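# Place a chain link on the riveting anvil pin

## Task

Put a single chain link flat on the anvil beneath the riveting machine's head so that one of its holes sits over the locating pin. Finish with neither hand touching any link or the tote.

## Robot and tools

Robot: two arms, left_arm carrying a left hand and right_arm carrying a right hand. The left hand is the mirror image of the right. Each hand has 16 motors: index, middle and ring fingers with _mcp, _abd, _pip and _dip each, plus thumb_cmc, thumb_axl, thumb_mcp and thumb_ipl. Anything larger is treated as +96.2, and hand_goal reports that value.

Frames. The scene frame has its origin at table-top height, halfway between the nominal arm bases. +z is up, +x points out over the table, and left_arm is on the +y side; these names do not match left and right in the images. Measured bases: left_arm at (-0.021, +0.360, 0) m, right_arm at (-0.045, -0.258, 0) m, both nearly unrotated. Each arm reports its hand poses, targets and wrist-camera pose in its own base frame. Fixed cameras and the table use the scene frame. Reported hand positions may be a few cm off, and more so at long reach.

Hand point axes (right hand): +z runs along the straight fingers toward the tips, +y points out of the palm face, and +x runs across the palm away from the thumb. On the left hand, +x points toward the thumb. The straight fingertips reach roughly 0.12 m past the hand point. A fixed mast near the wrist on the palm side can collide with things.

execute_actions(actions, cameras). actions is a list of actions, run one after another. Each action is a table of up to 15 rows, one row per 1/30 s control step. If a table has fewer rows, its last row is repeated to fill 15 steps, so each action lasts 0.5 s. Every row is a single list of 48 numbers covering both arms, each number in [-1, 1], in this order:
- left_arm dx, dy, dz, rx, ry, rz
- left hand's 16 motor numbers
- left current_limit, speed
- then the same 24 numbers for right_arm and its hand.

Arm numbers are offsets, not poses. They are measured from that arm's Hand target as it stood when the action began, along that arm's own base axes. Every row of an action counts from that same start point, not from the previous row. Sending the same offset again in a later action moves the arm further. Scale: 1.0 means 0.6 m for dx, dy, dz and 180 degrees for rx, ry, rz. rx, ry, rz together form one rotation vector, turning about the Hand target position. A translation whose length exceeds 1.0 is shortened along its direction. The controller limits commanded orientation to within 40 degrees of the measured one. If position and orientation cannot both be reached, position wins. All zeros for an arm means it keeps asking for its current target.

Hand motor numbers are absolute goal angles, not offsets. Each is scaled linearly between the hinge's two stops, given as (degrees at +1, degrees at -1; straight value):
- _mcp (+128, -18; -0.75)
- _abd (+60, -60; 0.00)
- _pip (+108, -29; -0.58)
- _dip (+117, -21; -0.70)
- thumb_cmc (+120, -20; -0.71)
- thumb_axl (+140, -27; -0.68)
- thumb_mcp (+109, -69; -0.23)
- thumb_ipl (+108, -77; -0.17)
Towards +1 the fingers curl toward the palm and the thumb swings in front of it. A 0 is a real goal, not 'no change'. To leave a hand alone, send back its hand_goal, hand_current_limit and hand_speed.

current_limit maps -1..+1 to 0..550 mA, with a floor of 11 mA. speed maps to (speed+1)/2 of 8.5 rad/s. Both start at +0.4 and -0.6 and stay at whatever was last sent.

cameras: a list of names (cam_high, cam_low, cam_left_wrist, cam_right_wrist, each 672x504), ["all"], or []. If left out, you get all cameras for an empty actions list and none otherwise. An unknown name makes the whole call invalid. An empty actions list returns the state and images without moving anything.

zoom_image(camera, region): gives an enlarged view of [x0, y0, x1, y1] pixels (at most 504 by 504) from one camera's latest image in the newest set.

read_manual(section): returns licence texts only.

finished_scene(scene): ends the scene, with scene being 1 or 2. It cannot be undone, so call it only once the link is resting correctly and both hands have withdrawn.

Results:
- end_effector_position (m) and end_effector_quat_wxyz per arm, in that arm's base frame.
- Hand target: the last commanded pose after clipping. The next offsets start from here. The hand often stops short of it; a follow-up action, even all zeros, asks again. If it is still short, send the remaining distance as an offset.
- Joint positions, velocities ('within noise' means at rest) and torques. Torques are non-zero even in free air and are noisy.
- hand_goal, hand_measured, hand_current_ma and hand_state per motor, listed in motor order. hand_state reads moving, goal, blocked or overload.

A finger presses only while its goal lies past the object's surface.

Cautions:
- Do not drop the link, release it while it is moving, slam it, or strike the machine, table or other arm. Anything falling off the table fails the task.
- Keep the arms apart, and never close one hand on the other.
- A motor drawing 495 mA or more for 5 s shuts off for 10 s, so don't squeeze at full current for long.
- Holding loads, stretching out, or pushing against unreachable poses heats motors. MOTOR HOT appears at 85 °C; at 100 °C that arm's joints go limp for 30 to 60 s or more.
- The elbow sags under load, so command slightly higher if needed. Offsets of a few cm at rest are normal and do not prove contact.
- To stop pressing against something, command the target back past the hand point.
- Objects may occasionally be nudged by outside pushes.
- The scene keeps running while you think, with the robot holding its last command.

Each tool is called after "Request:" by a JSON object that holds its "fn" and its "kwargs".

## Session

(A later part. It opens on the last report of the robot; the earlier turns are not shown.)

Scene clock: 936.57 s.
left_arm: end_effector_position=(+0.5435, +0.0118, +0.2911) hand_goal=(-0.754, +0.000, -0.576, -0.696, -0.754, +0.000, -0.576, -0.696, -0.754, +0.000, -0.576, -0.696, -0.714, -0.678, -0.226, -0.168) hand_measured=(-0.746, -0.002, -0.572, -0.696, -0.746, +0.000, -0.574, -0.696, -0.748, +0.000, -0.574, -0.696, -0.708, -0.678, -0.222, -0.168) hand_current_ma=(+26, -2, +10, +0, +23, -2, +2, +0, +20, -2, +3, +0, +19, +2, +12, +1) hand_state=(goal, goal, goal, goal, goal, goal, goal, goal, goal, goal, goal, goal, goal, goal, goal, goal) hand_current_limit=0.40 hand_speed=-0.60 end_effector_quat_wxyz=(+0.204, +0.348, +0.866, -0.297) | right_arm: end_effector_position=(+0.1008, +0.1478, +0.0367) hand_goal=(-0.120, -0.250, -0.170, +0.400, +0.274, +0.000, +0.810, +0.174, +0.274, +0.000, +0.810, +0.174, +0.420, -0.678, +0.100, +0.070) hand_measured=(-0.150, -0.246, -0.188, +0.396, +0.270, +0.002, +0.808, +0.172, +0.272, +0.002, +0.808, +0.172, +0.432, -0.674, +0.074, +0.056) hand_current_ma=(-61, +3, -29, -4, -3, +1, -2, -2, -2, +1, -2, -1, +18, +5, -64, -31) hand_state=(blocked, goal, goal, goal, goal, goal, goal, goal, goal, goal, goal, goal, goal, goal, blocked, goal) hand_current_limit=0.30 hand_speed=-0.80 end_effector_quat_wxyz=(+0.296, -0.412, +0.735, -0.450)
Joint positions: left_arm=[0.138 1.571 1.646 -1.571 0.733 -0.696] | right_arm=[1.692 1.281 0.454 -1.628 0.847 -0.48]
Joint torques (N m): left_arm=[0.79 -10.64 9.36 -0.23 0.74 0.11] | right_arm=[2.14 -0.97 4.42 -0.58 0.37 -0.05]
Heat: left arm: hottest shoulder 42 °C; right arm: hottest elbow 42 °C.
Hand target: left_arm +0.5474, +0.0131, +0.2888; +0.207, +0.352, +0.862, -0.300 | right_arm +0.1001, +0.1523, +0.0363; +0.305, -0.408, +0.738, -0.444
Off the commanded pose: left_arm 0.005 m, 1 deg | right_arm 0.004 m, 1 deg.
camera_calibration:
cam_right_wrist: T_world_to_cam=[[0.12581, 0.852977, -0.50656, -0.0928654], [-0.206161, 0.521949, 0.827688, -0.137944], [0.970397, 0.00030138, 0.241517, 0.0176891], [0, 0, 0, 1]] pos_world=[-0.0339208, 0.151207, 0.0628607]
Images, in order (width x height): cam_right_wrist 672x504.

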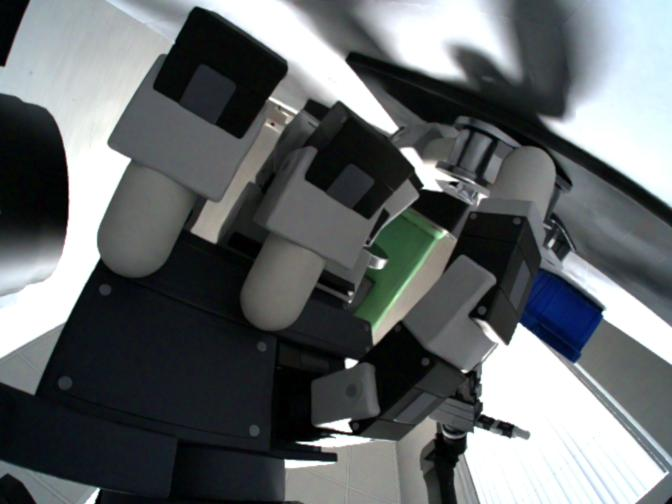

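Request:
{"fn": "execute_actions", "kwargs": {"actions": [[[0,0,0,0,0,0,-0.754,0,-0.576,-0.696,-0.754,0,-0.576,-0.696,-0.754,0,-0.576,-0.696,-0.714,-0.678,-0.226,-0.168,0.4,-0.6,0.03,0.045,0,0,0,0,-0.10,-0.25,-0.16,0.40,0.274,0,0.81,0.174,0.274,0,0.81,0.174,0.42,-0.678,0.12,0.08,0.4,-0.8]],[[0,0,0,0,0,0,-0.754,0,-0.576,-0.696,-0.754,0,-0.576,-0.696,-0.754,0,-0.576,-0.696,-0.714,-0.678,-0.226,-0.168,0.4,-0.6,0,0,-0.006,0,0,0,-0.12,-0.25,-0.17,0.40,0.274,0,0.81,0.174,0.274,0,0.81,0.174,0.42,-0.678,0.10,0.07,0.3,-0.8]],[[0,0,0,0,0,0,-0.754,0,-0.576,-0.696,-0.754,0,-0.576,-0.696,-0.754,0,-0.576,-0.696,-0.714,-0.678,-0.226,-0.168,0.4,-0.6,0,0,0,0,0,0,-0.18,-0.25,-0.17,0.40,0.274,0,0.81,0.174,0.274,0,0.81,0.174,0.42,-0.678,0.05,0.049,0.3,-0.85]],[[0,0,0,0,0,0,-0.754,0,-0.576,-0.696,-0.754,0,-0.576,-0.696,-0.754,0,-0.576,-0.696,-0.714,-0.678,-0.226,-0.168,0.4,-0.6,0,0,0,0,0,0,-0.301,-0.28,-0.172,0.454,0.274,0,0.81,0.174,0.274,0,0.81,0.174,0.42,-0.678,-0.056,0.049,0.4,-0.8]],[[0,0,0,0,0,0,-0.754,0,-0.576,-0.696,-0.754,0,-0.576,-0.696,-0.754,0,-0.576,-0.696,-0.714,-0.678,-0.226,-0.168,0.4,-0.6,-0.014,-0.024,0.09,0,0,0,-0.301,-0.28,-0.172,0.454,0.274,0,0.81,0.174,0.274,0,0.81,0.174,0.42,-0.678,-0.056,0.049,0.4,-0.8]]], "cameras": ["cam_right_wrist"]}}

Request:
{"fn": "zoom_image", "kwargs": {"camera": "cam_right_wrist", "region": [380, 0, 620, 220]}}

Scene clock: 949.43 s.
left_arm: end_effector_position=(+0.5435, +0.0118, +0.2911) hand_goal=(-0.754, +0.000, -0.576, -0.696, -0.754, +0.000, -0.576, -0.696, -0.754, +0.000, -0.576, -0.696, -0.714, -0.678, -0.226, -0.168) hand_measured=(-0.746, -0.002, -0.572, -0.696, -0.746, +0.000, -0.574, -0.696, -0.748, +0.000, -0.574, -0.696, -0.708, -0.678, -0.222, -0.168) hand_current_ma=(+26, -2, +10, +0, +23, -2, +2, +0, +20, -2, +3, +0, +19, +2, +12, +1) hand_state=(goal, goal, goal, goal, goal, goal, goal, goal, goal, goal, goal, goal, goal, goal, goal, goal) hand_current_limit=0.40 hand_speed=-0.60 end_effector_quat_wxyz=(+0.204, +0.348, +0.866, -0.297) | right_arm: end_effector_position=(+0.1099, +0.1601, +0.0781) hand_goal=(-0.302, -0.280, -0.172, +0.454, +0.274, +0.000, +0.810, +0.174, +0.274, +0.000, +0.810, +0.174, +0.420, -0.678, -0.056, +0.048) hand_measured=(-0.292, -0.276, -0.174, +0.450, +0.270, +0.002, +0.808, +0.172, +0.272, +0.002, +0.808, +0.172, +0.426, -0.676, -0.054, +0.046) hand_current_ma=(+12, +4, -2, -3, -3, +1, -2, -2, -2, +1, -2, -1, +6, +3, +2, -1) hand_state=(goal, goal, goal, goal, goal, goal, goal, goal, goal, goal, goal, goal, goal, goal, goal, goal) hand_current_limit=0.40 hand_speed=-0.80 end_effector_quat_wxyz=(+0.301, -0.432, +0.744, -0.411)
Joint positions: left_arm=[0.138 1.571 1.646 -1.571 0.733 -0.696] | right_arm=[1.608 1.071 0.507 -1.679 0.91 -0.675]
Joint torques (N m): left_arm=[0.67 -10.93 9.32 -0.14 0.74 0.12] | right_arm=[0.15 0.15 8.35 -1.24 0.38 -0.32]
Heat: left arm: hottest shoulder 41 °C; right arm: hottest elbow 41 °C.
Hand target: left_arm +0.5474, +0.0131, +0.2888; +0.207, +0.352, +0.862, -0.300 | right_arm +0.1097, +0.1649, +0.0867; +0.305, -0.408, +0.737, -0.444
Off the commanded pose: left_arm 0.005 m, 1 deg | right_arm 0.010 m, 5 deg.
joint sent to its limit (right arm) — joint 4 (wrist pitch), lower limit. The joint targets are off in orientation, not in position.
camera_calibration:
cam_right_wrist: T_world_to_cam=[[0.0603584, 0.885735, -0.46025, -0.0852376], [-0.190149, 0.46285, 0.865802, -0.17203], [0.979898, 0.0352575, 0.196358, -0.0042508], [0, 0, 0, 1]] pos_world=[-0.0234012, 0.155272, 0.110548]
Images, in order (width x height): cam_right_wrist 672x504.

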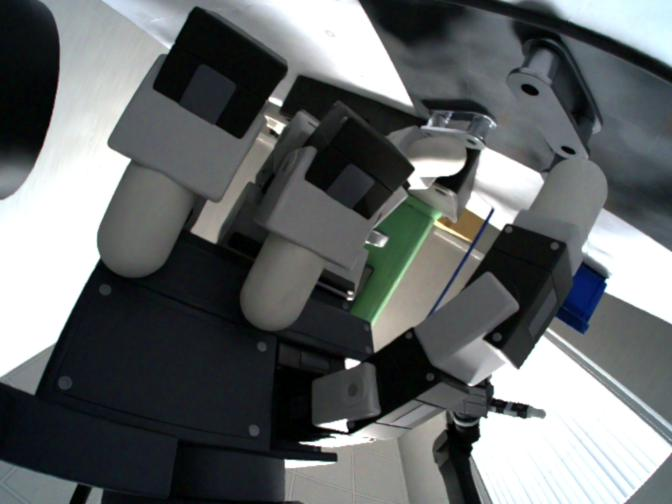

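Scaled by 2.100 from the camera's 672x504 image, which has a finer 960x720 frame.

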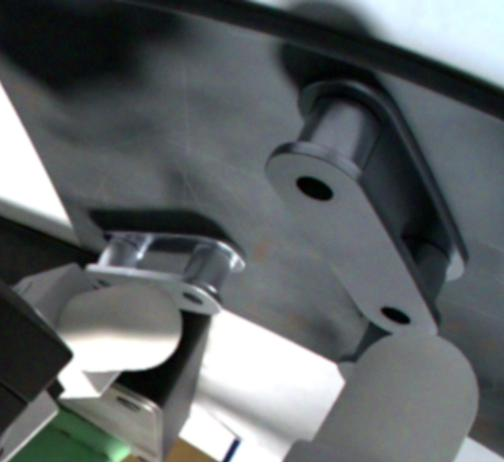

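Request:
{"fn": "execute_actions", "kwargs": {"actions": [[[0,0,0,0,0,0,-0.754,0,-0.576,-0.696,-0.754,0,-0.576,-0.696,-0.754,0,-0.576,-0.696,-0.714,-0.678,-0.226,-0.168,0.4,-0.6,0.0147,0.016,-0.03,0,0,0,-0.301,-0.28,-0.172,0.454,0.274,0,0.81,0.174,0.274,0,0.81,0.174,0.42,-0.678,-0.056,0.049,0.4,-0.8]],[[0,0,0,0,0,0,-0.754,0,-0.576,-0.696,-0.754,0,-0.576,-0.696,-0.754,0,-0.576,-0.696,-0.714,-0.678,-0.226,-0.168,0.4,-0.6,0,0,-0.04,0,0,0,-0.301,-0.28,-0.172,0.454,0.274,0,0.81,0.174,0.274,0,0.81,0.174,0.42,-0.678,-0.056,0.049,0.4,-0.8]]], "cameras": ["cam_right_wrist"]}}

Request:
{"fn": "zoom_image", "kwargs": {"camera": "cam_right_wrist", "region": [380, 40, 620, 220]}}

Scene clock: 975.23 s.
left_arm: end_effector_position=(+0.5435, +0.0118, +0.2911) hand_goal=(-0.754, +0.000, -0.576, -0.696, -0.754, +0.000, -0.576, -0.696, -0.754, +0.000, -0.576, -0.696, -0.714, -0.678, -0.226, -0.168) hand_measured=(-0.746, -0.002, -0.572, -0.696, -0.746, +0.000, -0.574, -0.696, -0.748, +0.000, -0.574, -0.696, -0.708, -0.678, -0.222, -0.168) hand_current_ma=(+26, -2, +10, +0, +23, -2, +2, +0, +20, -2, +3, +0, +19, +2, +12, +1) hand_state=(goal, goal, goal, goal, goal, goal, goal, goal, goal, goal, goal, goal, goal, goal, goal, goal) hand_current_limit=0.40 hand_speed=-0.60 end_effector_quat_wxyz=(+0.204, +0.348, +0.866, -0.297) | right_arm: end_effector_position=(+0.1150, +0.1739, +0.0450) hand_goal=(-0.302, -0.280, -0.172, +0.454, +0.274, +0.000, +0.810, +0.174, +0.274, +0.000, +0.810, +0.174, +0.420, -0.678, -0.056, +0.048) hand_measured=(-0.296, -0.276, -0.174, +0.450, +0.270, +0.002, +0.808, +0.172, +0.272, +0.002, +0.808, +0.172, +0.424, -0.676, -0.054, +0.046) hand_current_ma=(+8, +3, -2, -3, -3, +1, -2, -2, -2, +1, -2, -1, +5, +2, +2, -1) hand_state=(goal, goal, goal, goal, goal, goal, goal, goal, goal, goal, goal, goal, goal, goal, goal, goal) hand_current_limit=0.40 hand_speed=-0.80 end_effector_quat_wxyz=(+0.300, -0.416, +0.735, -0.445)
Joint positions: left_arm=[0.138 1.571 1.646 -1.571 0.733 -0.696] | right_arm=[1.608 1.292 0.515 -1.59 0.918 -0.583]
Joint torques (N m): left_arm=[0.73 -11.05 9.31 -0.16 0.74 0.12] | right_arm=[0.32 -1.79 4.55 -0.4 0.69 -0.12]
Heat: left arm: hottest shoulder 41 °C; right arm: hottest elbow 42 °C.
Hand target: left_arm +0.5474, +0.0131, +0.2888; +0.207, +0.352, +0.862, -0.300 | right_arm +0.1185, +0.1744, +0.0447; +0.305, -0.408, +0.737, -0.444
Off the commanded pose: left_arm 0.005 m, 1 deg | right_arm 0.004 m, 1 deg.
camera_calibration:
cam_right_wrist: T_world_to_cam=[[0.113926, 0.858904, -0.499305, -0.112713], [-0.210685, 0.512033, 0.832727, -0.153462], [0.970893, 0.0103271, 0.239292, 0.000228298], [0, 0, 0, 1]] pos_world=[-0.0197129, 0.175385, 0.0714592]
Images, in order (width x height): cam_right_wrist 672x504.

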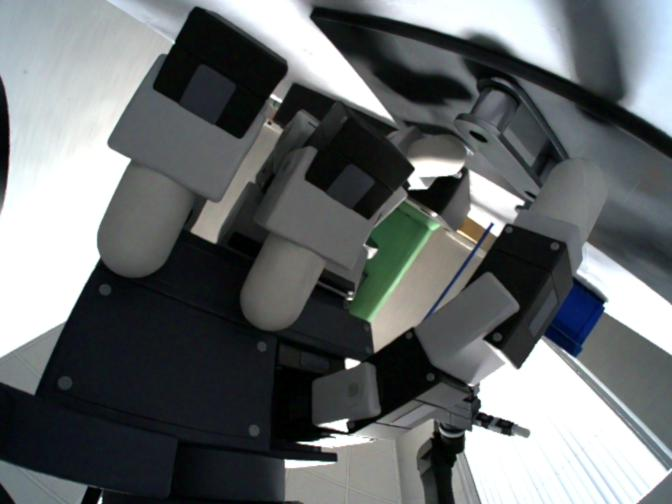

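Scaled by 2.100 from the camera's 672x504 image, which has a finer 960x720 frame.

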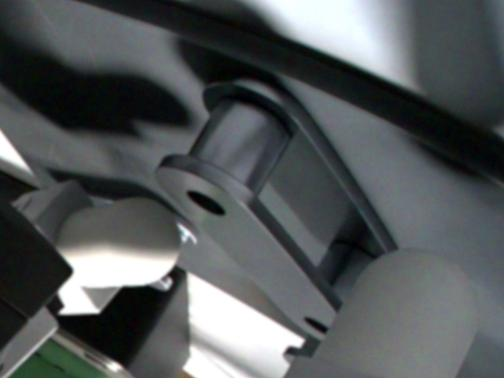

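Request:
{"fn": "execute_actions", "kwargs": {"actions": [[[0,0,0,0,0,0,-0.754,0,-0.576,-0.696,-0.754,0,-0.576,-0.696,-0.754,0,-0.576,-0.696,-0.714,-0.678,-0.226,-0.168,0.4,-0.6,0.006,-0.001,-0.0225,0,0,0,-0.301,-0.28,-0.172,0.454,0.274,0,0.81,0.174,0.274,0,0.81,0.174,0.42,-0.678,-0.056,0.049,0.4,-0.8]],[[0,0,0,0,0,0,-0.754,0,-0.576,-0.696,-0.754,0,-0.576,-0.696,-0.754,0,-0.576,-0.696,-0.714,-0.678,-0.226,-0.168,0.4,-0.6,0,0,0,0,0,0,-0.23,-0.265,-0.18,0.41,0.274,0,0.81,0.174,0.274,0,0.81,0.174,0.42,-0.678,0.02,0.049,0.4,-0.8]]], "cameras": ["cam_right_wrist"]}}

Request:
{"fn": "zoom_image", "kwargs": {"camera": "cam_right_wrist", "region": [380, 40, 620, 220]}}

Scene clock: 984.37 s.
left_arm: end_effector_position=(+0.5435, +0.0118, +0.2911) hand_goal=(-0.754, +0.000, -0.576, -0.696, -0.754, +0.000, -0.576, -0.696, -0.754, +0.000, -0.576, -0.696, -0.714, -0.678, -0.226, -0.168) hand_measured=(-0.746, -0.002, -0.572, -0.696, -0.746, +0.000, -0.574, -0.696, -0.748, +0.000, -0.574, -0.696, -0.708, -0.678, -0.222, -0.168) hand_current_ma=(+26, -2, +10, +0, +23, -2, +2, +0, +20, -2, +3, +0, +19, +2, +12, +1) hand_state=(goal, goal, goal, goal, goal, goal, goal, goal, goal, goal, goal, goal, goal, goal, goal, goal) hand_current_limit=0.40 hand_speed=-0.60 end_effector_quat_wxyz=(+0.204, +0.348, +0.866, -0.297) | right_arm: end_effector_position=(+0.1188, +0.1755, +0.0326) hand_goal=(-0.230, -0.266, -0.180, +0.410, +0.274, +0.000, +0.810, +0.174, +0.274, +0.000, +0.810, +0.174, +0.420, -0.678, +0.020, +0.048) hand_measured=(-0.228, -0.268, -0.178, +0.412, +0.270, +0.002, +0.808, +0.172, +0.272, +0.002, +0.808, +0.172, +0.424, -0.676, +0.018, +0.046) hand_current_ma=(+1, -1, +2, +2, -3, +1, -2, -2, -2, +1, -2, -1, +4, +2, -2, -1) hand_state=(goal, goal, goal, goal, goal, goal, goal, goal, goal, goal, goal, goal, goal, goal, goal, goal) hand_current_limit=0.40 hand_speed=-0.80 end_effector_quat_wxyz=(+0.305, -0.409, +0.739, -0.440)
Joint positions: left_arm=[0.138 1.571 1.646 -1.571 0.733 -0.696] | right_arm=[1.594 1.321 0.497 -1.522 0.929 -0.583]
Joint torques (N m): left_arm=[0.44 -10.93 9.35 -0.18 0.75 0.12] | right_arm=[-0.03 -1.67 4.27 -0.39 0.76 -0.31]
Heat: left arm: hottest shoulder 40 °C; right arm: hottest elbow 41 °C.
Hand target: left_arm +0.5474, +0.0131, +0.2888; +0.207, +0.352, +0.862, -0.300 | right_arm +0.1221, +0.1739, +0.0312; +0.305, -0.408, +0.737, -0.444
Off the commanded pose: left_arm 0.005 m, 1 deg | right_arm 0.004 m, 1 deg.
camera_calibration:
cam_right_wrist: T_world_to_cam=[[0.123352, 0.867859, -0.481253, -0.123943], [-0.213072, 0.496808, 0.841298, -0.140445], [0.969218, -0.0012343, 0.246199, 0.00143848], [0, 0, 0, 1]] pos_world=[-0.0160304, 0.177341, 0.0581536]
Images, in order (width x height): cam_right_wrist 672x504.

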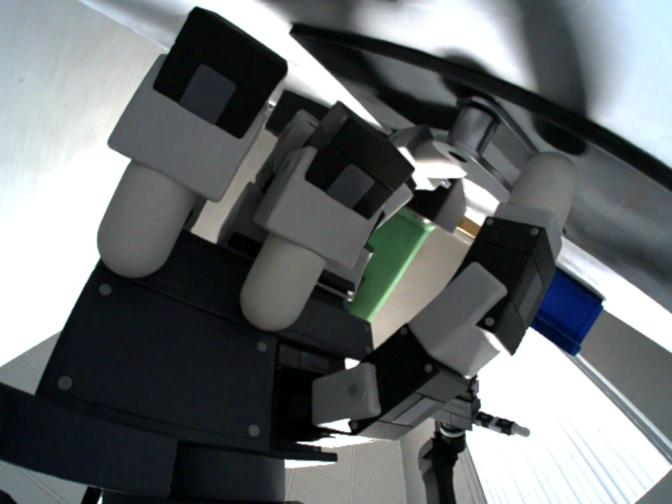

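Scaled by 2.100 from the camera's 672x504 image, which has a finer 960x720 frame.

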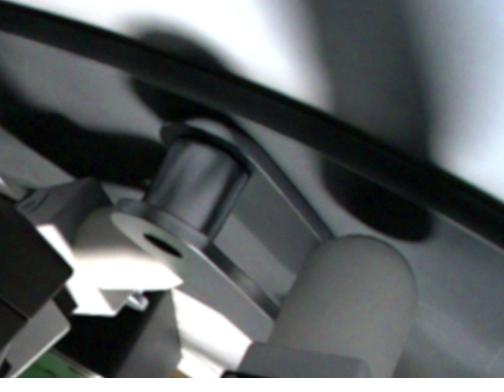

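Request:
{"fn": "execute_actions", "kwargs": {"actions": [[[0,0,0,0,0,0,-0.754,0,-0.576,-0.696,-0.754,0,-0.576,-0.696,-0.754,0,-0.576,-0.696,-0.714,-0.678,-0.226,-0.168,0.4,-0.6,0,0,0,0,0,0,-0.16,-0.25,-0.19,0.37,0.274,0,0.81,0.174,0.274,0,0.81,0.174,0.42,-0.678,0.08,0.049,0.4,-0.8]],[[0,0,0,0,0,0,-0.754,0,-0.576,-0.696,-0.754,0,-0.576,-0.696,-0.754,0,-0.576,-0.696,-0.714,-0.678,-0.226,-0.168,0.4,-0.6,0,0,0,0,0,0,-0.10,-0.25,-0.17,0.38,0.274,0,0.81,0.174,0.274,0,0.81,0.174,0.42,-0.678,0.13,0.08,0.6,-0.8]],[[0,0,0,0,0,0,-0.754,0,-0.576,-0.696,-0.754,0,-0.576,-0.696,-0.754,0,-0.576,-0.696,-0.714,-0.678,-0.226,-0.168,0.4,-0.6,0,0,0,0,0,0,-0.02,-0.25,-0.15,0.40,0.274,0,0.81,0.174,0.274,0,0.81,0.174,0.42,-0.678,0.18,0.12,0.75,-0.8]],[[0,0,0,0,0,0,-0.754,0,-0.576,-0.696,-0.754,0,-0.576,-0.696,-0.754,0,-0.576,-0.696,-0.714,-0.678,-0.226,-0.168,0.4,-0.6,0,0.002,0.03,0,0,0,-0.02,-0.25,-0.15,0.40,0.274,0,0.81,0.174,0.274,0,0.81,0.174,0.42,-0.678,0.18,0.12,0.75,-0.8]],[[0,0,0,0,0,0,-0.754,0,-0.576,-0.696,-0.754,0,-0.576,-0.696,-0.754,0,-0.576,-0.696,-0.714,-0.678,-0.226,-0.168,0.4,-0.6,0,0.002,0.03,0,0,0,-0.02,-0.25,-0.15,0.40,0.274,0,0.81,0.174,0.274,0,0.81,0.174,0.42,-0.678,0.18,0.12,0.75,-0.8]],[[0,0,0,0,0,0,-0.754,0,-0.576,-0.696,-0.754,0,-0.576,-0.696,-0.754,0,-0.576,-0.696,-0.714,-0.678,-0.226,-0.168,0.4,-0.6,0,0,0.06,0,0,0,-0.02,-0.25,-0.15,0.40,0.274,0,0.81,0.174,0.274,0,0.81,0.174,0.42,-0.678,0.18,0.12,0.75,-0.8]]], "cameras": ["cam_right_wrist"]}}

Request:
{"fn": "zoom_image", "kwargs": {"camera": "cam_right_wrist", "region": [380, 40, 620, 220]}}

Scene clock: 999.40 s.
left_arm: end_effector_position=(+0.5435, +0.0118, +0.2911) hand_goal=(-0.754, +0.000, -0.576, -0.696, -0.754, +0.000, -0.576, -0.696, -0.754, +0.000, -0.576, -0.696, -0.714, -0.678, -0.226, -0.168) hand_measured=(-0.746, -0.002, -0.572, -0.696, -0.746, +0.000, -0.574, -0.696, -0.748, +0.000, -0.574, -0.696, -0.708, -0.678, -0.222, -0.168) hand_current_ma=(+26, -2, +10, +0, +23, -2, +2, +0, +20, -2, +3, +0, +19, +2, +12, +1) hand_state=(goal, goal, goal, goal, goal, goal, goal, goal, goal, goal, goal, goal, goal, goal, goal, goal) hand_current_limit=0.40 hand_speed=-0.60 end_effector_quat_wxyz=(+0.204, +0.348, +0.866, -0.297) | right_arm: end_effector_position=(+0.1203, +0.1700, +0.0927) hand_goal=(-0.020, -0.250, -0.150, +0.400, +0.274, +0.000, +0.810, +0.174, +0.274, +0.000, +0.810, +0.174, +0.420, -0.678, +0.180, +0.120) hand_measured=(-0.146, -0.244, -0.192, +0.376, +0.270, +0.002, +0.808, +0.172, +0.272, +0.002, +0.808, +0.172, +0.432, -0.674, +0.082, +0.062) hand_current_ma=(-456, +5, -91, -40, -3, +1, -2, -2, -2, +1, -2, -1, +15, +4, -429, -217) hand_state=(blocked, goal, blocked, blocked, goal, goal, goal, goal, goal, goal, goal, goal, goal, goal, blocked, blocked) hand_current_limit=0.75 hand_speed=-0.80 end_effector_quat_wxyz=(+0.299, -0.433, +0.743, -0.414)
Joint positions: left_arm=[0.138 1.571 1.646 -1.571 0.733 -0.696] | right_arm=[1.549 1.064 0.554 -1.679 0.944 -0.755]
Joint torques (N m): left_arm=[0.79 -10.99 9.24 -0.17 0.74 0.11] | right_arm=[0.09 -0.26 8.85 -1.16 0.7 -0.27]
Heat: left arm: hottest shoulder 40 °C; right arm: hottest elbow 39 °C.
Hand target: left_arm +0.5474, +0.0131, +0.2888; +0.207, +0.352, +0.862, -0.300 | right_arm +0.1222, +0.1763, +0.1033; +0.305, -0.408, +0.738, -0.444
Off the commanded pose: left_arm 0.005 m, 1 deg | right_arm 0.012 m, 5 deg.
joint sent to its limit (right arm) — joint 4 (wrist pitch), lower limit. The joint targets are off in orientation, not in position.
camera_calibration:
cam_right_wrist: T_world_to_cam=[[0.0600401, 0.881568, -0.468223, -0.0863791], [-0.188356, 0.470648, 0.861981, -0.188455], [0.980264, 0.0364394, 0.194307, -0.0177636], [0, 0, 0, 1]] pos_world=[-0.0128974, 0.165492, 0.125451]
Images, in order (width x height): cam_right_wrist 672x504.

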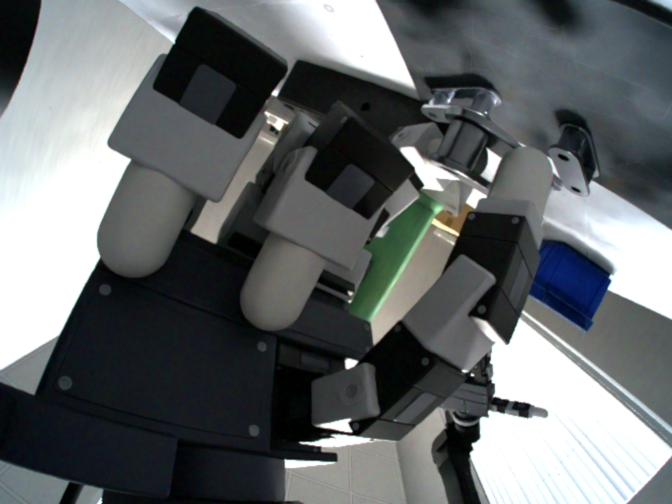

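Scaled by 2.100 from the camera's 672x504 image, which has a finer 960x720 frame.

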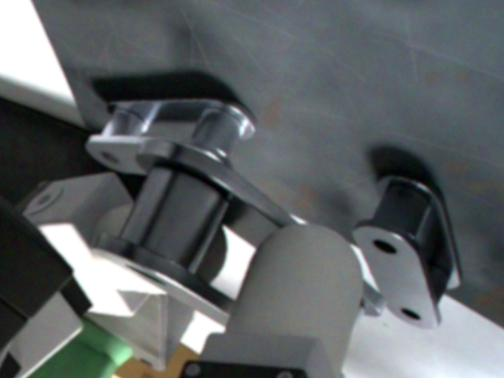

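Request:
{"fn": "execute_actions", "kwargs": {"actions": [[[-0.08,-0.025,0,0,0,0.078,-0.754,0,-0.576,-0.696,-0.754,0,-0.576,-0.696,-0.754,0,-0.576,-0.696,-0.714,-0.678,-0.226,-0.168,0.4,-0.6,0.0888,-0.061,0.036,0,0,-0.0292,-0.02,-0.25,-0.15,0.40,0.274,0,0.81,0.174,0.274,0,0.81,0.174,0.42,-0.678,0.18,0.12,0.75,-0.8]],[[-0.08,-0.025,0,0,0,0.078,-0.754,0,-0.576,-0.696,-0.754,0,-0.576,-0.696,-0.754,0,-0.576,-0.696,-0.714,-0.678,-0.226,-0.168,0.4,-0.6,0.0888,-0.061,0.036,0,0,-0.0292,-0.02,-0.25,-0.15,0.40,0.274,0,0.81,0.174,0.274,0,0.81,0.174,0.42,-0.678,0.18,0.12,0.75,-0.8]],[[0,0,0,0,0,0,-0.754,0,-0.576,-0.696,-0.754,0,-0.576,-0.696,-0.754,0,-0.576,-0.696,-0.714,-0.678,-0.226,-0.168,0.4,-0.6,0.0888,-0.061,0.036,0,0,-0.0292,-0.02,-0.25,-0.15,0.40,0.274,0,0.81,0.174,0.274,0,0.81,0.174,0.42,-0.678,0.18,0.12,0.75,-0.8]]], "cameras": ["cam_right_wrist","cam_left_wrist"]}}

Request:
{"fn": "zoom_image", "kwargs": {"camera": "cam_left_wrist", "region": [400, 150, 672, 504]}}

Scene clock: 1040.97 s.
left_arm: end_effector_position=(+0.4458, -0.0153, +0.2927) hand_goal=(-0.754, +0.000, -0.576, -0.696, -0.754, +0.000, -0.576, -0.696, -0.754, +0.000, -0.576, -0.696, -0.714, -0.678, -0.226, -0.168) hand_measured=(-0.748, +0.000, -0.574, -0.696, -0.748, +0.000, -0.574, -0.696, -0.748, +0.000, -0.574, -0.696, -0.708, -0.678, -0.222, -0.168) hand_current_ma=(+20, -1, +7, +0, +20, -1, +3, +0, +18, -1, +3, +0, +16, +2, +11, +1) hand_state=(goal, goal, goal, goal, goal, goal, goal, goal, goal, goal, goal, goal, goal, goal, goal, goal) hand_current_limit=0.40 hand_speed=-0.60 end_effector_quat_wxyz=(+0.269, +0.138, +0.923, -0.240) | right_arm: end_effector_position=(+0.2736, +0.0638, +0.1591) hand_goal=(-0.020, -0.250, -0.150, +0.400, +0.274, +0.000, +0.810, +0.174, +0.274, +0.000, +0.810, +0.174, +0.420, -0.678, +0.180, +0.120) hand_measured=(-0.134, -0.244, -0.200, +0.378, +0.272, +0.002, +0.808, +0.172, +0.272, +0.002, +0.808, +0.172, +0.442, -0.670, +0.082, +0.062) hand_current_ma=(-399, +5, -115, -39, -1, +1, -2, -2, -1, +1, -2, -1, +39, +11, -429, -217) hand_state=(blocked, goal, blocked, blocked, goal, goal, goal, goal, goal, goal, goal, goal, blocked, goal, blocked, blocked) hand_current_limit=0.75 hand_speed=-0.80 end_effector_quat_wxyz=(+0.225, -0.316, +0.782, -0.488)
Joint positions: left_arm=[0 1.175 1.236 -1.105 0.543 -1.423] | right_arm=[0.657 0.815 0.619 -1.048 1.108 -1.885]
Joint torques (N m): left_arm=[0.03 -6.24 9.14 2.09 0.15 -0.14] | right_arm=[0.15 -0.26 9.99 1.44 0.6 -0.27]
Heat: left arm: hottest shoulder 40 °C; right arm: hottest elbow 40 °C.
Hand target: left_arm +0.4515, -0.0168, +0.2888; +0.273, +0.132, +0.922, -0.241 | right_arm +0.2820, +0.0665, +0.1681; +0.241, -0.303, +0.786, -0.481
Off the commanded pose: left_arm 0.007 m, 1 deg | right_arm 0.013 m, 3 deg.
camera_calibration:
cam_left_wrist: T_world_to_cam=[[0.36821, -0.652488, 0.66233, -0.396608], [-0.89057, -0.0429161, 0.452817, 0.225091], [-0.267033, -0.756583, -0.596888, 0.409114], [0, 0, 0, 1]] pos_world=[0.455741, 0.0604068, 0.404956]
cam_right_wrist: T_world_to_cam=[[0.337957, 0.782867, -0.522402, -0.0320243], [-0.0472187, 0.568466, 0.821351, -0.205169], [0.939976, -0.252914, 0.229083, -0.153127], [0, 0, 0, 1]] pos_world=[0.14507, 0.102974, 0.186865]
Images, in order (width x height): cam_left_wrist 672x504, cam_right_wrist 672x504.

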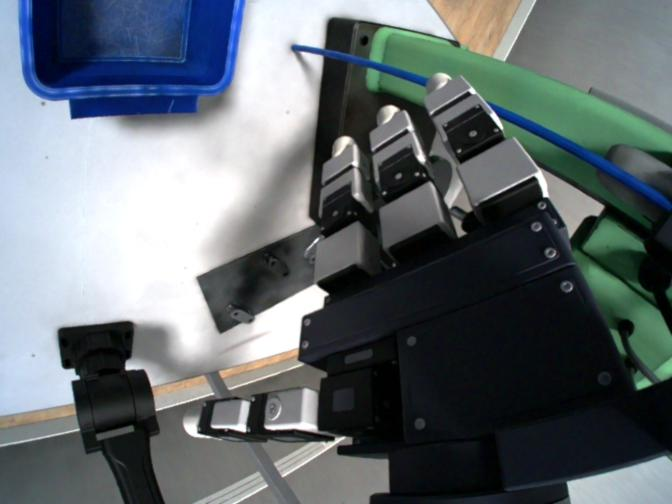

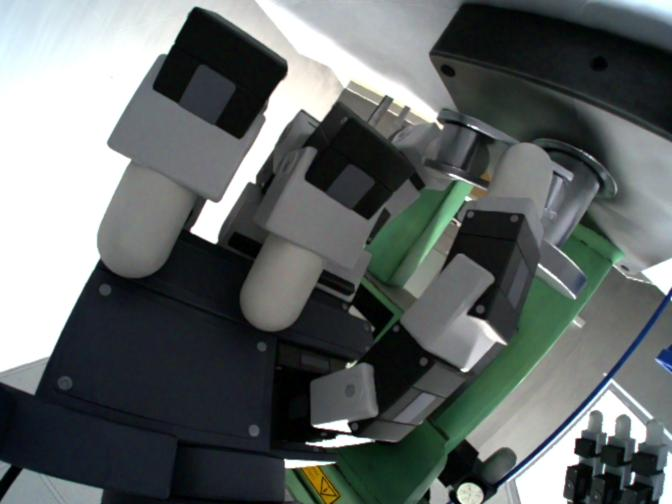

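Scaled by 1.424 from the camera's 672x504 image, which has a finer 960x720 frame.

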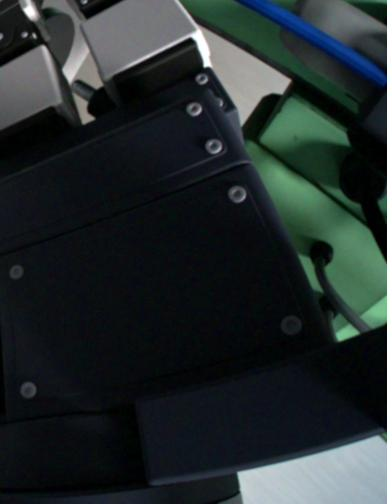

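Request:
{"fn": "execute_actions", "kwargs": {"actions": [[[-0.018,-0.06,-0.0075,-0.0945,0.0232,0.013,-0.754,0,-0.576,-0.696,-0.754,0,-0.576,-0.696,-0.754,0,-0.576,-0.696,-0.714,-0.678,-0.226,-0.168,0.4,-0.6,0.06,-0.05,0.036,0,0,-0.0292,-0.02,-0.25,-0.15,0.40,0.274,0,0.81,0.174,0.274,0,0.81,0.174,0.42,-0.678,0.18,0.12,0.75,-0.8]],[[-0.018,-0.06,-0.0075,-0.0945,0.0232,0.013,-0.754,0,-0.576,-0.696,-0.754,0,-0.576,-0.696,-0.754,0,-0.576,-0.696,-0.714,-0.678,-0.226,-0.168,0.4,-0.6,0,0,0,0,0,0,-0.02,-0.25,-0.15,0.40,0.274,0,0.81,0.174,0.274,0,0.81,0.174,0.42,-0.678,0.18,0.12,0.75,-0.8]]], "cameras": ["cam_right_wrist","cam_left_wrist"]}}

Request:
{"fn": "zoom_image", "kwargs": {"camera": "cam_left_wrist", "region": [130, 40, 430, 265]}}

Scene clock: 1066.67 s.
left_arm: end_effector_position=(+0.4276, -0.0931, +0.2788) hand_goal=(-0.754, +0.000, -0.576, -0.696, -0.754, +0.000, -0.576, -0.696, -0.754, +0.000, -0.576, -0.696, -0.714, -0.678, -0.226, -0.168) hand_measured=(-0.748, -0.002, -0.574, -0.696, -0.746, -0.002, -0.574, -0.696, -0.748, -0.006, -0.574, -0.694, -0.704, -0.678, -0.222, -0.168) hand_current_ma=(+19, -3, +7, +0, +21, -2, +6, +0, +18, -12, +4, +2, +27, +2, +10, +1) hand_state=(goal, goal, goal, goal, goal, goal, goal, goal, goal, goal, goal, goal, goal, goal, goal, goal) hand_current_limit=0.40 hand_speed=-0.60 end_effector_quat_wxyz=(+0.233, -0.001, +0.835, -0.498) | right_arm: end_effector_position=(+0.3016, +0.0277, +0.1677) hand_goal=(-0.020, -0.250, -0.150, +0.400, +0.274, +0.000, +0.810, +0.174, +0.274, +0.000, +0.810, +0.174, +0.420, -0.678, +0.180, +0.120) hand_measured=(-0.134, -0.244, -0.200, +0.378, +0.272, +0.002, +0.808, +0.172, +0.272, +0.002, +0.808, +0.172, +0.442, -0.670, +0.082, +0.062) hand_current_ma=(-399, +5, -116, -39, -1, +1, -2, -2, -1, +1, -2, -1, +38, +11, -429, -217) hand_state=(blocked, goal, blocked, blocked, goal, goal, goal, goal, goal, goal, goal, goal, blocked, goal, blocked, blocked) hand_current_limit=0.75 hand_speed=-0.80 end_effector_quat_wxyz=(+0.190, -0.284, +0.798, -0.496)
Joint positions: left_arm=[0.039 1.152 1.094 -0.778 1.008 -1.952] | right_arm=[0.465 0.847 0.653 -0.919 1.064 -2.06]
Joint torques (N m): left_arm=[1.26 -7.3 8.92 2.19 0.36 -0.23] | right_arm=[1.32 -0.5 12.45 1.65 0.53 -0.29]
Motor temperatures (°C): left_arm=[27 38 37 28 30 27] | right_arm=[26 27 43 23 25 25]
Heat: left arm: hottest shoulder 38 °C; right arm: hottest elbow 43 °C.
Hand target: left_arm +0.4298, -0.0889, +0.2798; +0.243, -0.008, +0.833, -0.498 | right_arm +0.3180, +0.0365, +0.1896; +0.219, -0.266, +0.799, -0.492
Off the commanded pose: left_arm 0.005 m, 1 deg | right_arm 0.029 m, 4 deg.
camera_calibration:
cam_left_wrist: T_world_to_cam=[[0.524643, -0.158412, 0.836454, -0.500967], [-0.814018, 0.194315, 0.547372, 0.174814], [-0.249246, -0.968064, -0.0270043, 0.150954], [0, 0, 0, 1]] pos_world=[0.442756, 0.032805, 0.327424]
cam_right_wrist: T_world_to_cam=[[0.400271, 0.743816, -0.535276, -0.0242905], [0.0305214, 0.572964, 0.819012, -0.213677], [0.915888, -0.344164, 0.206639, -0.176957], [0, 0, 0, 1]] pos_world=[0.178317, 0.0795952, 0.198568]
Images, in order (width x height): cam_left_wrist 672x504, cam_right_wrist 672x504.

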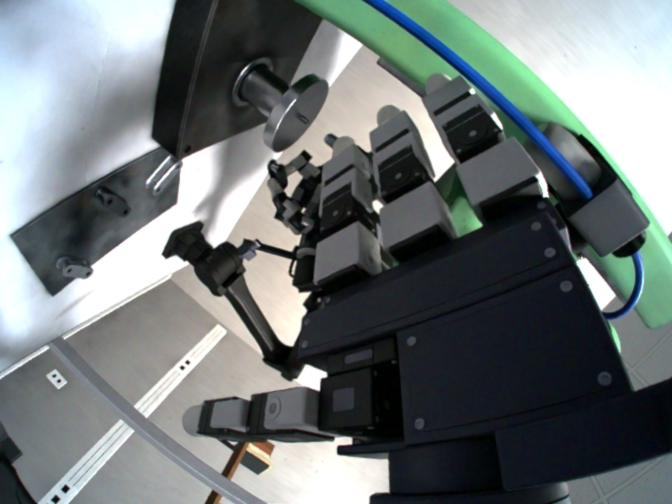

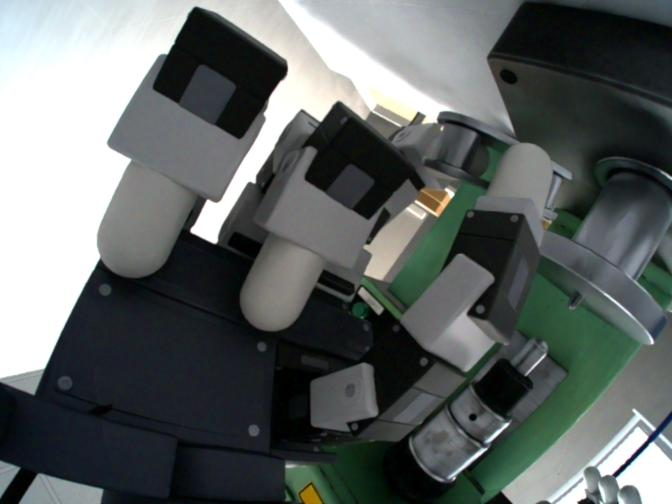

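Scaled by 1.680 from the camera's 672x504 image, which has a finer 960x720 frame.

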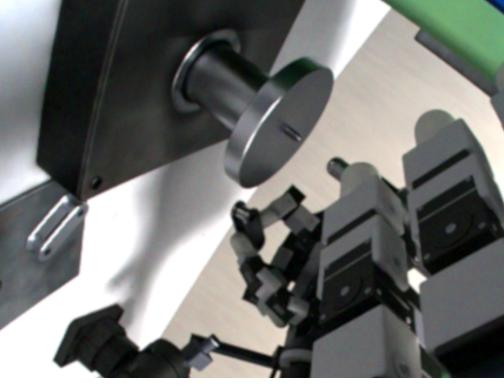

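Request:
{"fn": "zoom_image", "kwargs": {"camera": "cam_right_wrist", "region": [420, 90, 672, 310]}}

Request:
{"fn": "zoom_image", "kwargs": {"camera": "cam_right_wrist", "region": [370, 260, 672, 504]}}

Request:
{"fn": "zoom_image", "kwargs": {"camera": "cam_left_wrist", "region": [220, 50, 370, 230]}}

Scaled by 2.000 from the camera's 672x504 image, which has a finer 960x720 frame.

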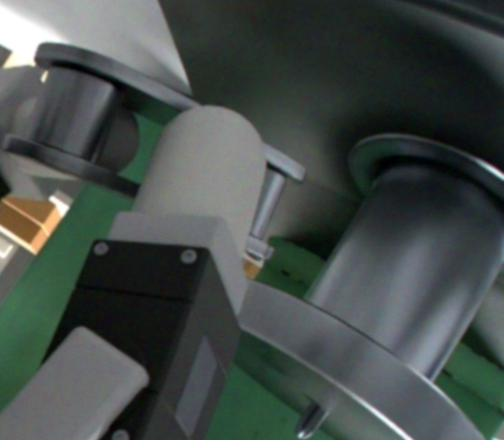

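Scaled by 1.669 from the camera's 672x504 image, which has a finer 960x720 frame.

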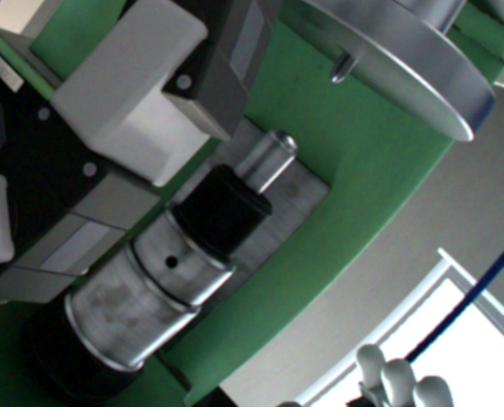

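Scaled by 2.800 from the camera's 672x504 image, which has a finer 960x720 frame.

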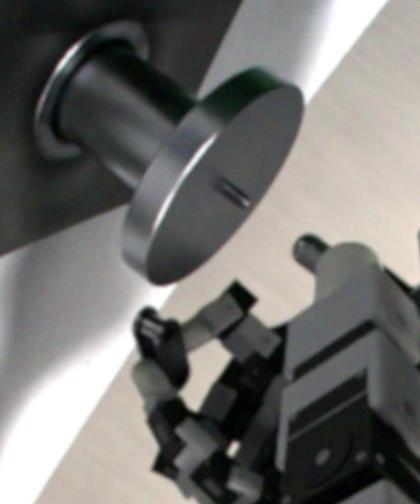

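Request:
{"fn": "execute_actions", "kwargs": {"actions": [[[0,0,0,0,0,0,-0.754,0,-0.576,-0.696,-0.754,0,-0.576,-0.696,-0.754,0,-0.576,-0.696,-0.714,-0.678,-0.226,-0.168,0.4,-0.6,-0.028,0.03,-0.1,0,0,0,-0.02,-0.25,-0.15,0.40,0.274,0,0.81,0.174,0.274,0,0.81,0.174,0.42,-0.678,0.18,0.12,0.75,-0.8]],[[0,0,0,0,0,0,-0.754,0,-0.576,-0.696,-0.754,0,-0.576,-0.696,-0.754,0,-0.576,-0.696,-0.714,-0.678,-0.226,-0.168,0.4,-0.6,-0.028,0.03,-0.07,0,0,0,-0.02,-0.25,-0.15,0.40,0.274,0,0.81,0.174,0.274,0,0.81,0.174,0.42,-0.678,0.18,0.12,0.75,-0.8]]], "cameras": ["cam_right_wrist","cam_left_wrist"]}}

Request:
{"fn": "zoom_image", "kwargs": {"camera": "cam_left_wrist", "region": [130, 80, 380, 330]}}

Scene clock: 1266.83 s.
left_arm: end_effector_position=(+0.4275, -0.0931, +0.2788) hand_goal=(-0.754, +0.000, -0.576, -0.696, -0.754, +0.000, -0.576, -0.696, -0.754, +0.000, -0.576, -0.696, -0.714, -0.678, -0.226, -0.168) hand_measured=(-0.748, -0.002, -0.574, -0.696, -0.746, -0.002, -0.574, -0.696, -0.748, -0.006, -0.574, -0.694, -0.704, -0.678, -0.222, -0.168) hand_current_ma=(+19, -3, +7, +0, +21, -2, +6, +0, +18, -12, +4, +2, +27, +2, +10, +1) hand_state=(goal, goal, goal, goal, goal, goal, goal, goal, goal, goal, goal, goal, goal, goal, goal, goal) hand_current_limit=0.40 hand_speed=-0.60 end_effector_quat_wxyz=(+0.233, -0.002, +0.835, -0.498) | right_arm: end_effector_position=(+0.2774, +0.0677, +0.0793) hand_goal=(-0.020, -0.250, -0.150, +0.400, +0.274, +0.000, +0.810, +0.174, +0.274, +0.000, +0.810, +0.174, +0.420, -0.678, +0.180, +0.120) hand_measured=(-0.134, -0.244, -0.200, +0.380, +0.272, +0.002, +0.808, +0.172, +0.272, +0.002, +0.808, +0.172, +0.438, -0.672, +0.082, +0.062) hand_current_ma=(-399, +5, -117, -31, -2, +1, -2, -2, -1, +1, -2, -1, +27, +8, -429, -217) hand_state=(blocked, goal, blocked, goal, goal, goal, goal, goal, goal, goal, goal, goal, goal, goal, blocked, blocked) hand_current_limit=0.75 hand_speed=-0.80 end_effector_quat_wxyz=(+0.205, -0.279, +0.800, -0.491)
Joint positions: left_arm=[0.039 1.152 1.094 -0.778 1.008 -1.954] | right_arm=[0.668 1.018 0.512 -0.933 1.117 -1.657]
Joint torques (N m): left_arm=[1.26 -7.06 8.83 2.29 0.34 -0.21] | right_arm=[1.61 -1.2 8.94 0.12 1.15 -0.03]
Motor temperatures (°C): left_arm=[27 36 38 28 29 27] | right_arm=[26 27 52 23 25 25]
Heat: left arm: hottest elbow 38 °C; right arm: hottest elbow 52 °C.
Hand target: left_arm +0.4298, -0.0889, +0.2798; +0.243, -0.008, +0.833, -0.498 | right_arm +0.2845, +0.0725, +0.0877; +0.219, -0.266, +0.800, -0.492
Off the commanded pose: left_arm 0.005 m, 1 deg | right_arm 0.012 m, 2 deg.
camera_calibration:
cam_left_wrist: T_world_to_cam=[[0.525766, -0.157553, 0.835911, -0.501142], [-0.813465, 0.194169, 0.548246, 0.1742], [-0.248686, -0.968233, -0.0260762, 0.15026], [0, 0, 0, 1]] pos_world=[0.442557, 0.0327061, 0.327323]
cam_right_wrist: T_world_to_cam=[[0.406572, 0.758286, -0.50961, -0.0964162], [0.00403546, 0.556297, 0.830974, -0.155834], [0.91361, -0.339907, 0.223114, -0.123719], [0, 0, 0, 1]] pos_world=[0.15286, 0.117748, 0.107963]
Images, in order (width x height): cam_left_wrist 672x504, cam_right_wrist 672x504.

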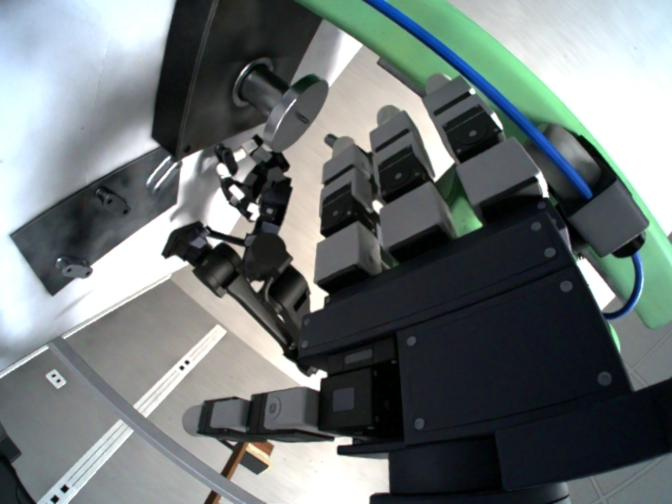

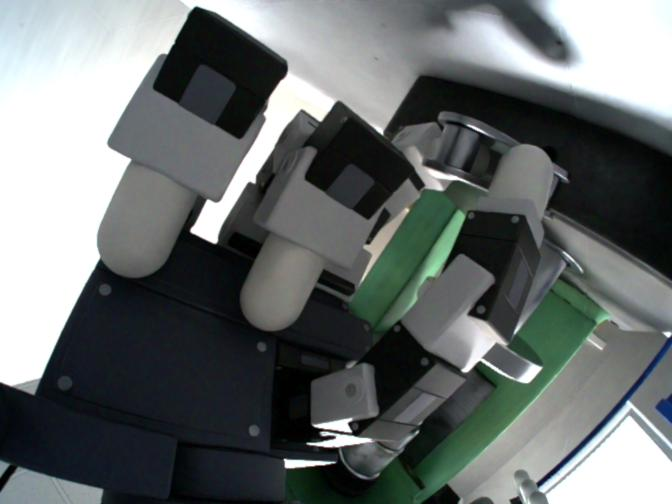

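Scaled by 2.016 from the camera's 672x504 image, which has a finer 960x720 frame.

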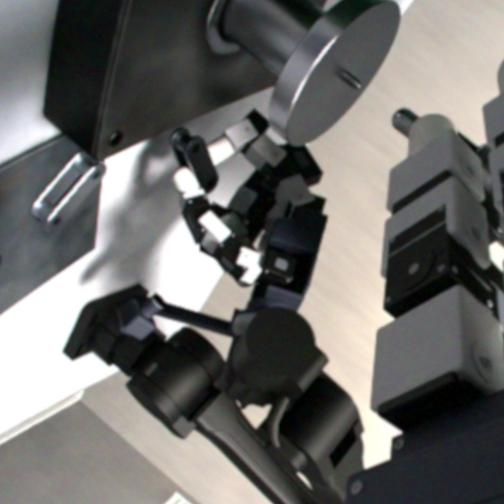

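Request:
{"fn": "execute_actions", "kwargs": {"actions": [[[0,0,0,0,0,0,-0.754,0,-0.576,-0.696,-0.754,0,-0.576,-0.696,-0.754,0,-0.576,-0.696,-0.714,-0.678,-0.226,-0.168,0.4,-0.6,0,0,-0.06,0,0,0,-0.02,-0.25,-0.15,0.40,0.274,0,0.81,0.174,0.274,0,0.81,0.174,0.42,-0.678,0.18,0.12,0.75,-0.8]],[[0,0,0,0,0,0,-0.754,0,-0.576,-0.696,-0.754,0,-0.576,-0.696,-0.754,0,-0.576,-0.696,-0.714,-0.678,-0.226,-0.168,0.4,-0.6,0,0,-0.022,0,0,0,-0.06,-0.25,-0.15,0.40,0.274,0,0.81,0.174,0.274,0,0.81,0.174,0.42,-0.678,0.15,0.10,0.5,-0.8]]], "cameras": ["cam_right_wrist"]}}

Request:
{"fn": "zoom_image", "kwargs": {"camera": "cam_right_wrist", "region": [400, 40, 640, 220]}}

Scene clock: 1274.73 s.
left_arm: end_effector_position=(+0.4275, -0.0931, +0.2788) hand_goal=(-0.754, +0.000, -0.576, -0.696, -0.754, +0.000, -0.576, -0.696, -0.754, +0.000, -0.576, -0.696, -0.714, -0.678, -0.226, -0.168) hand_measured=(-0.748, -0.002, -0.574, -0.696, -0.746, -0.002, -0.574, -0.696, -0.748, -0.006, -0.574, -0.694, -0.704, -0.678, -0.222, -0.168) hand_current_ma=(+19, -3, +7, +0, +21, -2, +6, +0, +18, -12, +4, +2, +27, +2, +10, +1) hand_state=(goal, goal, goal, goal, goal, goal, goal, goal, goal, goal, goal, goal, goal, goal, goal, goal) hand_current_limit=0.40 hand_speed=-0.60 end_effector_quat_wxyz=(+0.233, -0.002, +0.835, -0.498) | right_arm: end_effector_position=(+0.2791, +0.0679, +0.0365) hand_goal=(-0.060, -0.250, -0.150, +0.400, +0.274, +0.000, +0.810, +0.174, +0.274, +0.000, +0.810, +0.174, +0.420, -0.678, +0.150, +0.100) hand_measured=(-0.136, -0.244, -0.200, +0.380, +0.272, +0.002, +0.808, +0.172, +0.272, +0.002, +0.808, +0.172, +0.438, -0.672, +0.082, +0.062) hand_current_ma=(-230, +6, -117, -31, -2, +1, -2, -2, -1, +1, -2, -1, +28, +8, -258, -123) hand_state=(blocked, goal, blocked, goal, goal, goal, goal, goal, goal, goal, goal, goal, goal, goal, blocked, blocked) hand_current_limit=0.50 hand_speed=-0.80 end_effector_quat_wxyz=(+0.204, -0.276, +0.799, -0.494)
Joint positions: left_arm=[0.039 1.152 1.094 -0.778 1.008 -1.954] | right_arm=[0.668 1.133 0.445 -0.764 1.124 -1.643]
Joint torques (N m): left_arm=[1.08 -7.18 8.85 2.28 0.34 -0.21] | right_arm=[1.67 -1.73 6.75 1.05 0.94 -0.12]
Heat: left arm: hottest elbow 38 °C; right arm: hottest elbow 51 °C.
Hand target: left_arm +0.4298, -0.0889, +0.2798; +0.243, -0.008, +0.833, -0.498 | right_arm +0.2845, +0.0725, +0.0385; +0.219, -0.266, +0.800, -0.492
Off the commanded pose: left_arm 0.005 m, 1 deg | right_arm 0.007 m, 2 deg.
camera_calibration:
cam_right_wrist: T_world_to_cam=[[0.41308, 0.753515, -0.511449, -0.120466], [0.00490666, 0.559754, 0.828644, -0.12079], [0.910682, -0.344806, 0.227526, -0.114636], [0, 0, 0, 1]] pos_world=[0.154752, 0.118858, 0.0645629]
Images, in order (width x height): cam_right_wrist 672x504.

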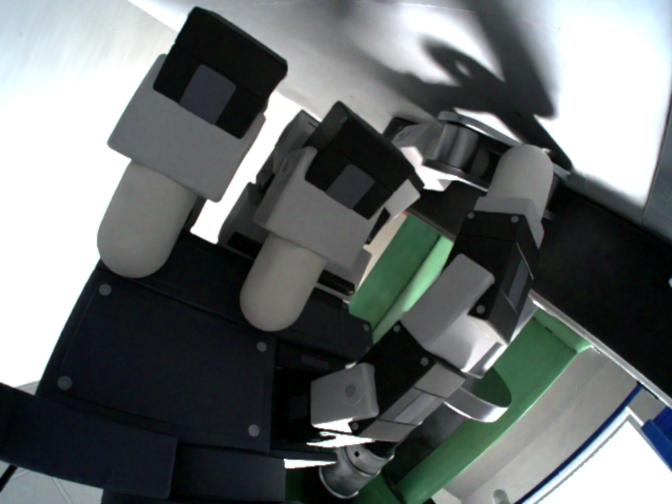

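Scaled by 2.100 from the camera's 672x504 image, which has a finer 960x720 frame.

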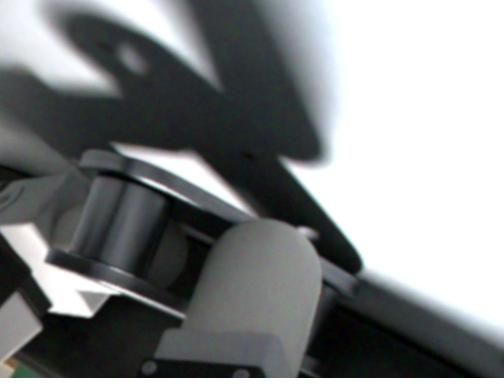

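Request:
{"fn": "execute_actions", "kwargs": {"actions": [[[0,0,0,0,0,0,-0.754,0,-0.576,-0.696,-0.754,0,-0.576,-0.696,-0.754,0,-0.576,-0.696,-0.714,-0.678,-0.226,-0.168,0.4,-0.6,0,0,-0.012,0,0,0,-0.10,-0.25,-0.17,0.39,0.274,0,0.81,0.174,0.274,0,0.81,0.174,0.42,-0.678,0.12,0.08,0.4,-0.8]],[[0,0,0,0,0,0,-0.754,0,-0.576,-0.696,-0.754,0,-0.576,-0.696,-0.754,0,-0.576,-0.696,-0.714,-0.678,-0.226,-0.168,0.4,-0.6,0,0,-0.012,0,0,0,-0.12,-0.25,-0.18,0.39,0.274,0,0.81,0.174,0.274,0,0.81,0.174,0.42,-0.678,0.10,0.07,0.3,-0.8]]], "cameras": ["cam_right_wrist"]}}

Request:
{"fn": "zoom_image", "kwargs": {"camera": "cam_right_wrist", "region": [400, 40, 640, 220]}}

Scene clock: 1280.03 s.
left_arm: end_effector_position=(+0.4275, -0.0931, +0.2788) hand_goal=(-0.754, +0.000, -0.576, -0.696, -0.754, +0.000, -0.576, -0.696, -0.754, +0.000, -0.576, -0.696, -0.714, -0.678, -0.226, -0.168) hand_measured=(-0.748, -0.002, -0.574, -0.696, -0.746, -0.002, -0.574, -0.696, -0.748, -0.006, -0.574, -0.694, -0.704, -0.678, -0.222, -0.168) hand_current_ma=(+19, -3, +7, +0, +21, -2, +6, +0, +18, -12, +4, +2, +27, +2, +10, +1) hand_state=(goal, goal, goal, goal, goal, goal, goal, goal, goal, goal, goal, goal, goal, goal, goal, goal) hand_current_limit=0.40 hand_speed=-0.60 end_effector_quat_wxyz=(+0.233, -0.002, +0.835, -0.498) | right_arm: end_effector_position=(+0.2803, +0.0688, +0.0234) hand_goal=(-0.120, -0.250, -0.180, +0.390, +0.274, +0.000, +0.810, +0.174, +0.274, +0.000, +0.810, +0.174, +0.420, -0.678, +0.100, +0.070) hand_measured=(-0.146, -0.246, -0.204, +0.382, +0.272, +0.002, +0.808, +0.172, +0.272, +0.002, +0.808, +0.172, +0.436, -0.672, +0.078, +0.056) hand_current_ma=(-53, +2, -41, -8, -2, +1, -2, -2, -1, +1, -2, -1, +26, +8, -54, -30) hand_state=(blocked, goal, blocked, goal, goal, goal, goal, goal, goal, goal, goal, goal, goal, goal, blocked, goal) hand_current_limit=0.30 hand_speed=-0.80 end_effector_quat_wxyz=(+0.207, -0.274, +0.800, -0.493)
Joint positions: left_arm=[0.039 1.152 1.094 -0.778 1.008 -1.954] | right_arm=[0.668 1.173 0.426 -0.7 1.124 -1.642]
Joint torques (N m): left_arm=[1.08 -7.41 8.8 2.24 0.37 -0.2] | right_arm=[1.67 -1.67 6.22 1.02 0.95 -0.13]
Heat: left arm: hottest elbow 38 °C; right arm: hottest elbow 50 °C.
Hand target: left_arm +0.4298, -0.0889, +0.2798; +0.243, -0.008, +0.833, -0.498 | right_arm +0.2844, +0.0724, +0.0239; +0.218, -0.266, +0.799, -0.492
Off the commanded pose: left_arm 0.005 m, 1 deg | right_arm 0.006 m, 2 deg.
camera_calibration:
cam_right_wrist: T_world_to_cam=[[0.4162, 0.755373, -0.506152, -0.129512], [0.000935648, 0.5563, 0.830981, -0.109193], [0.909273, -0.346328, 0.230825, -0.112106], [0, 0, 0, 1]] pos_world=[0.15594, 0.119749, 0.0510615]
Images, in order (width x height): cam_right_wrist 672x504.

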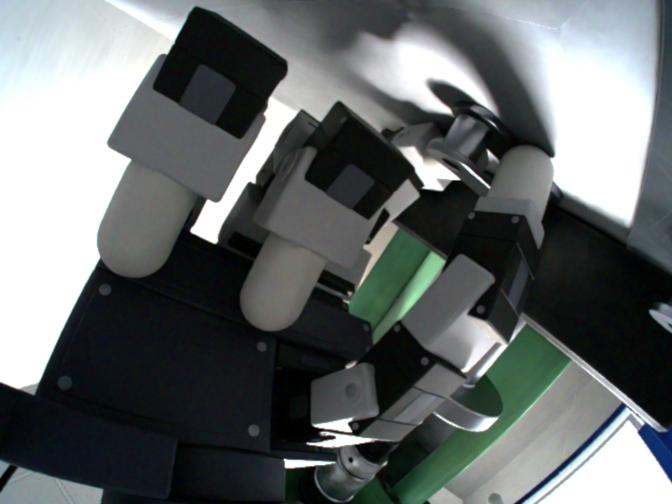

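Scaled by 2.100 from the camera's 672x504 image, which has a finer 960x720 frame.

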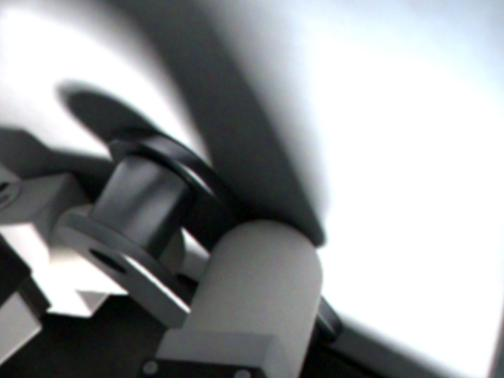

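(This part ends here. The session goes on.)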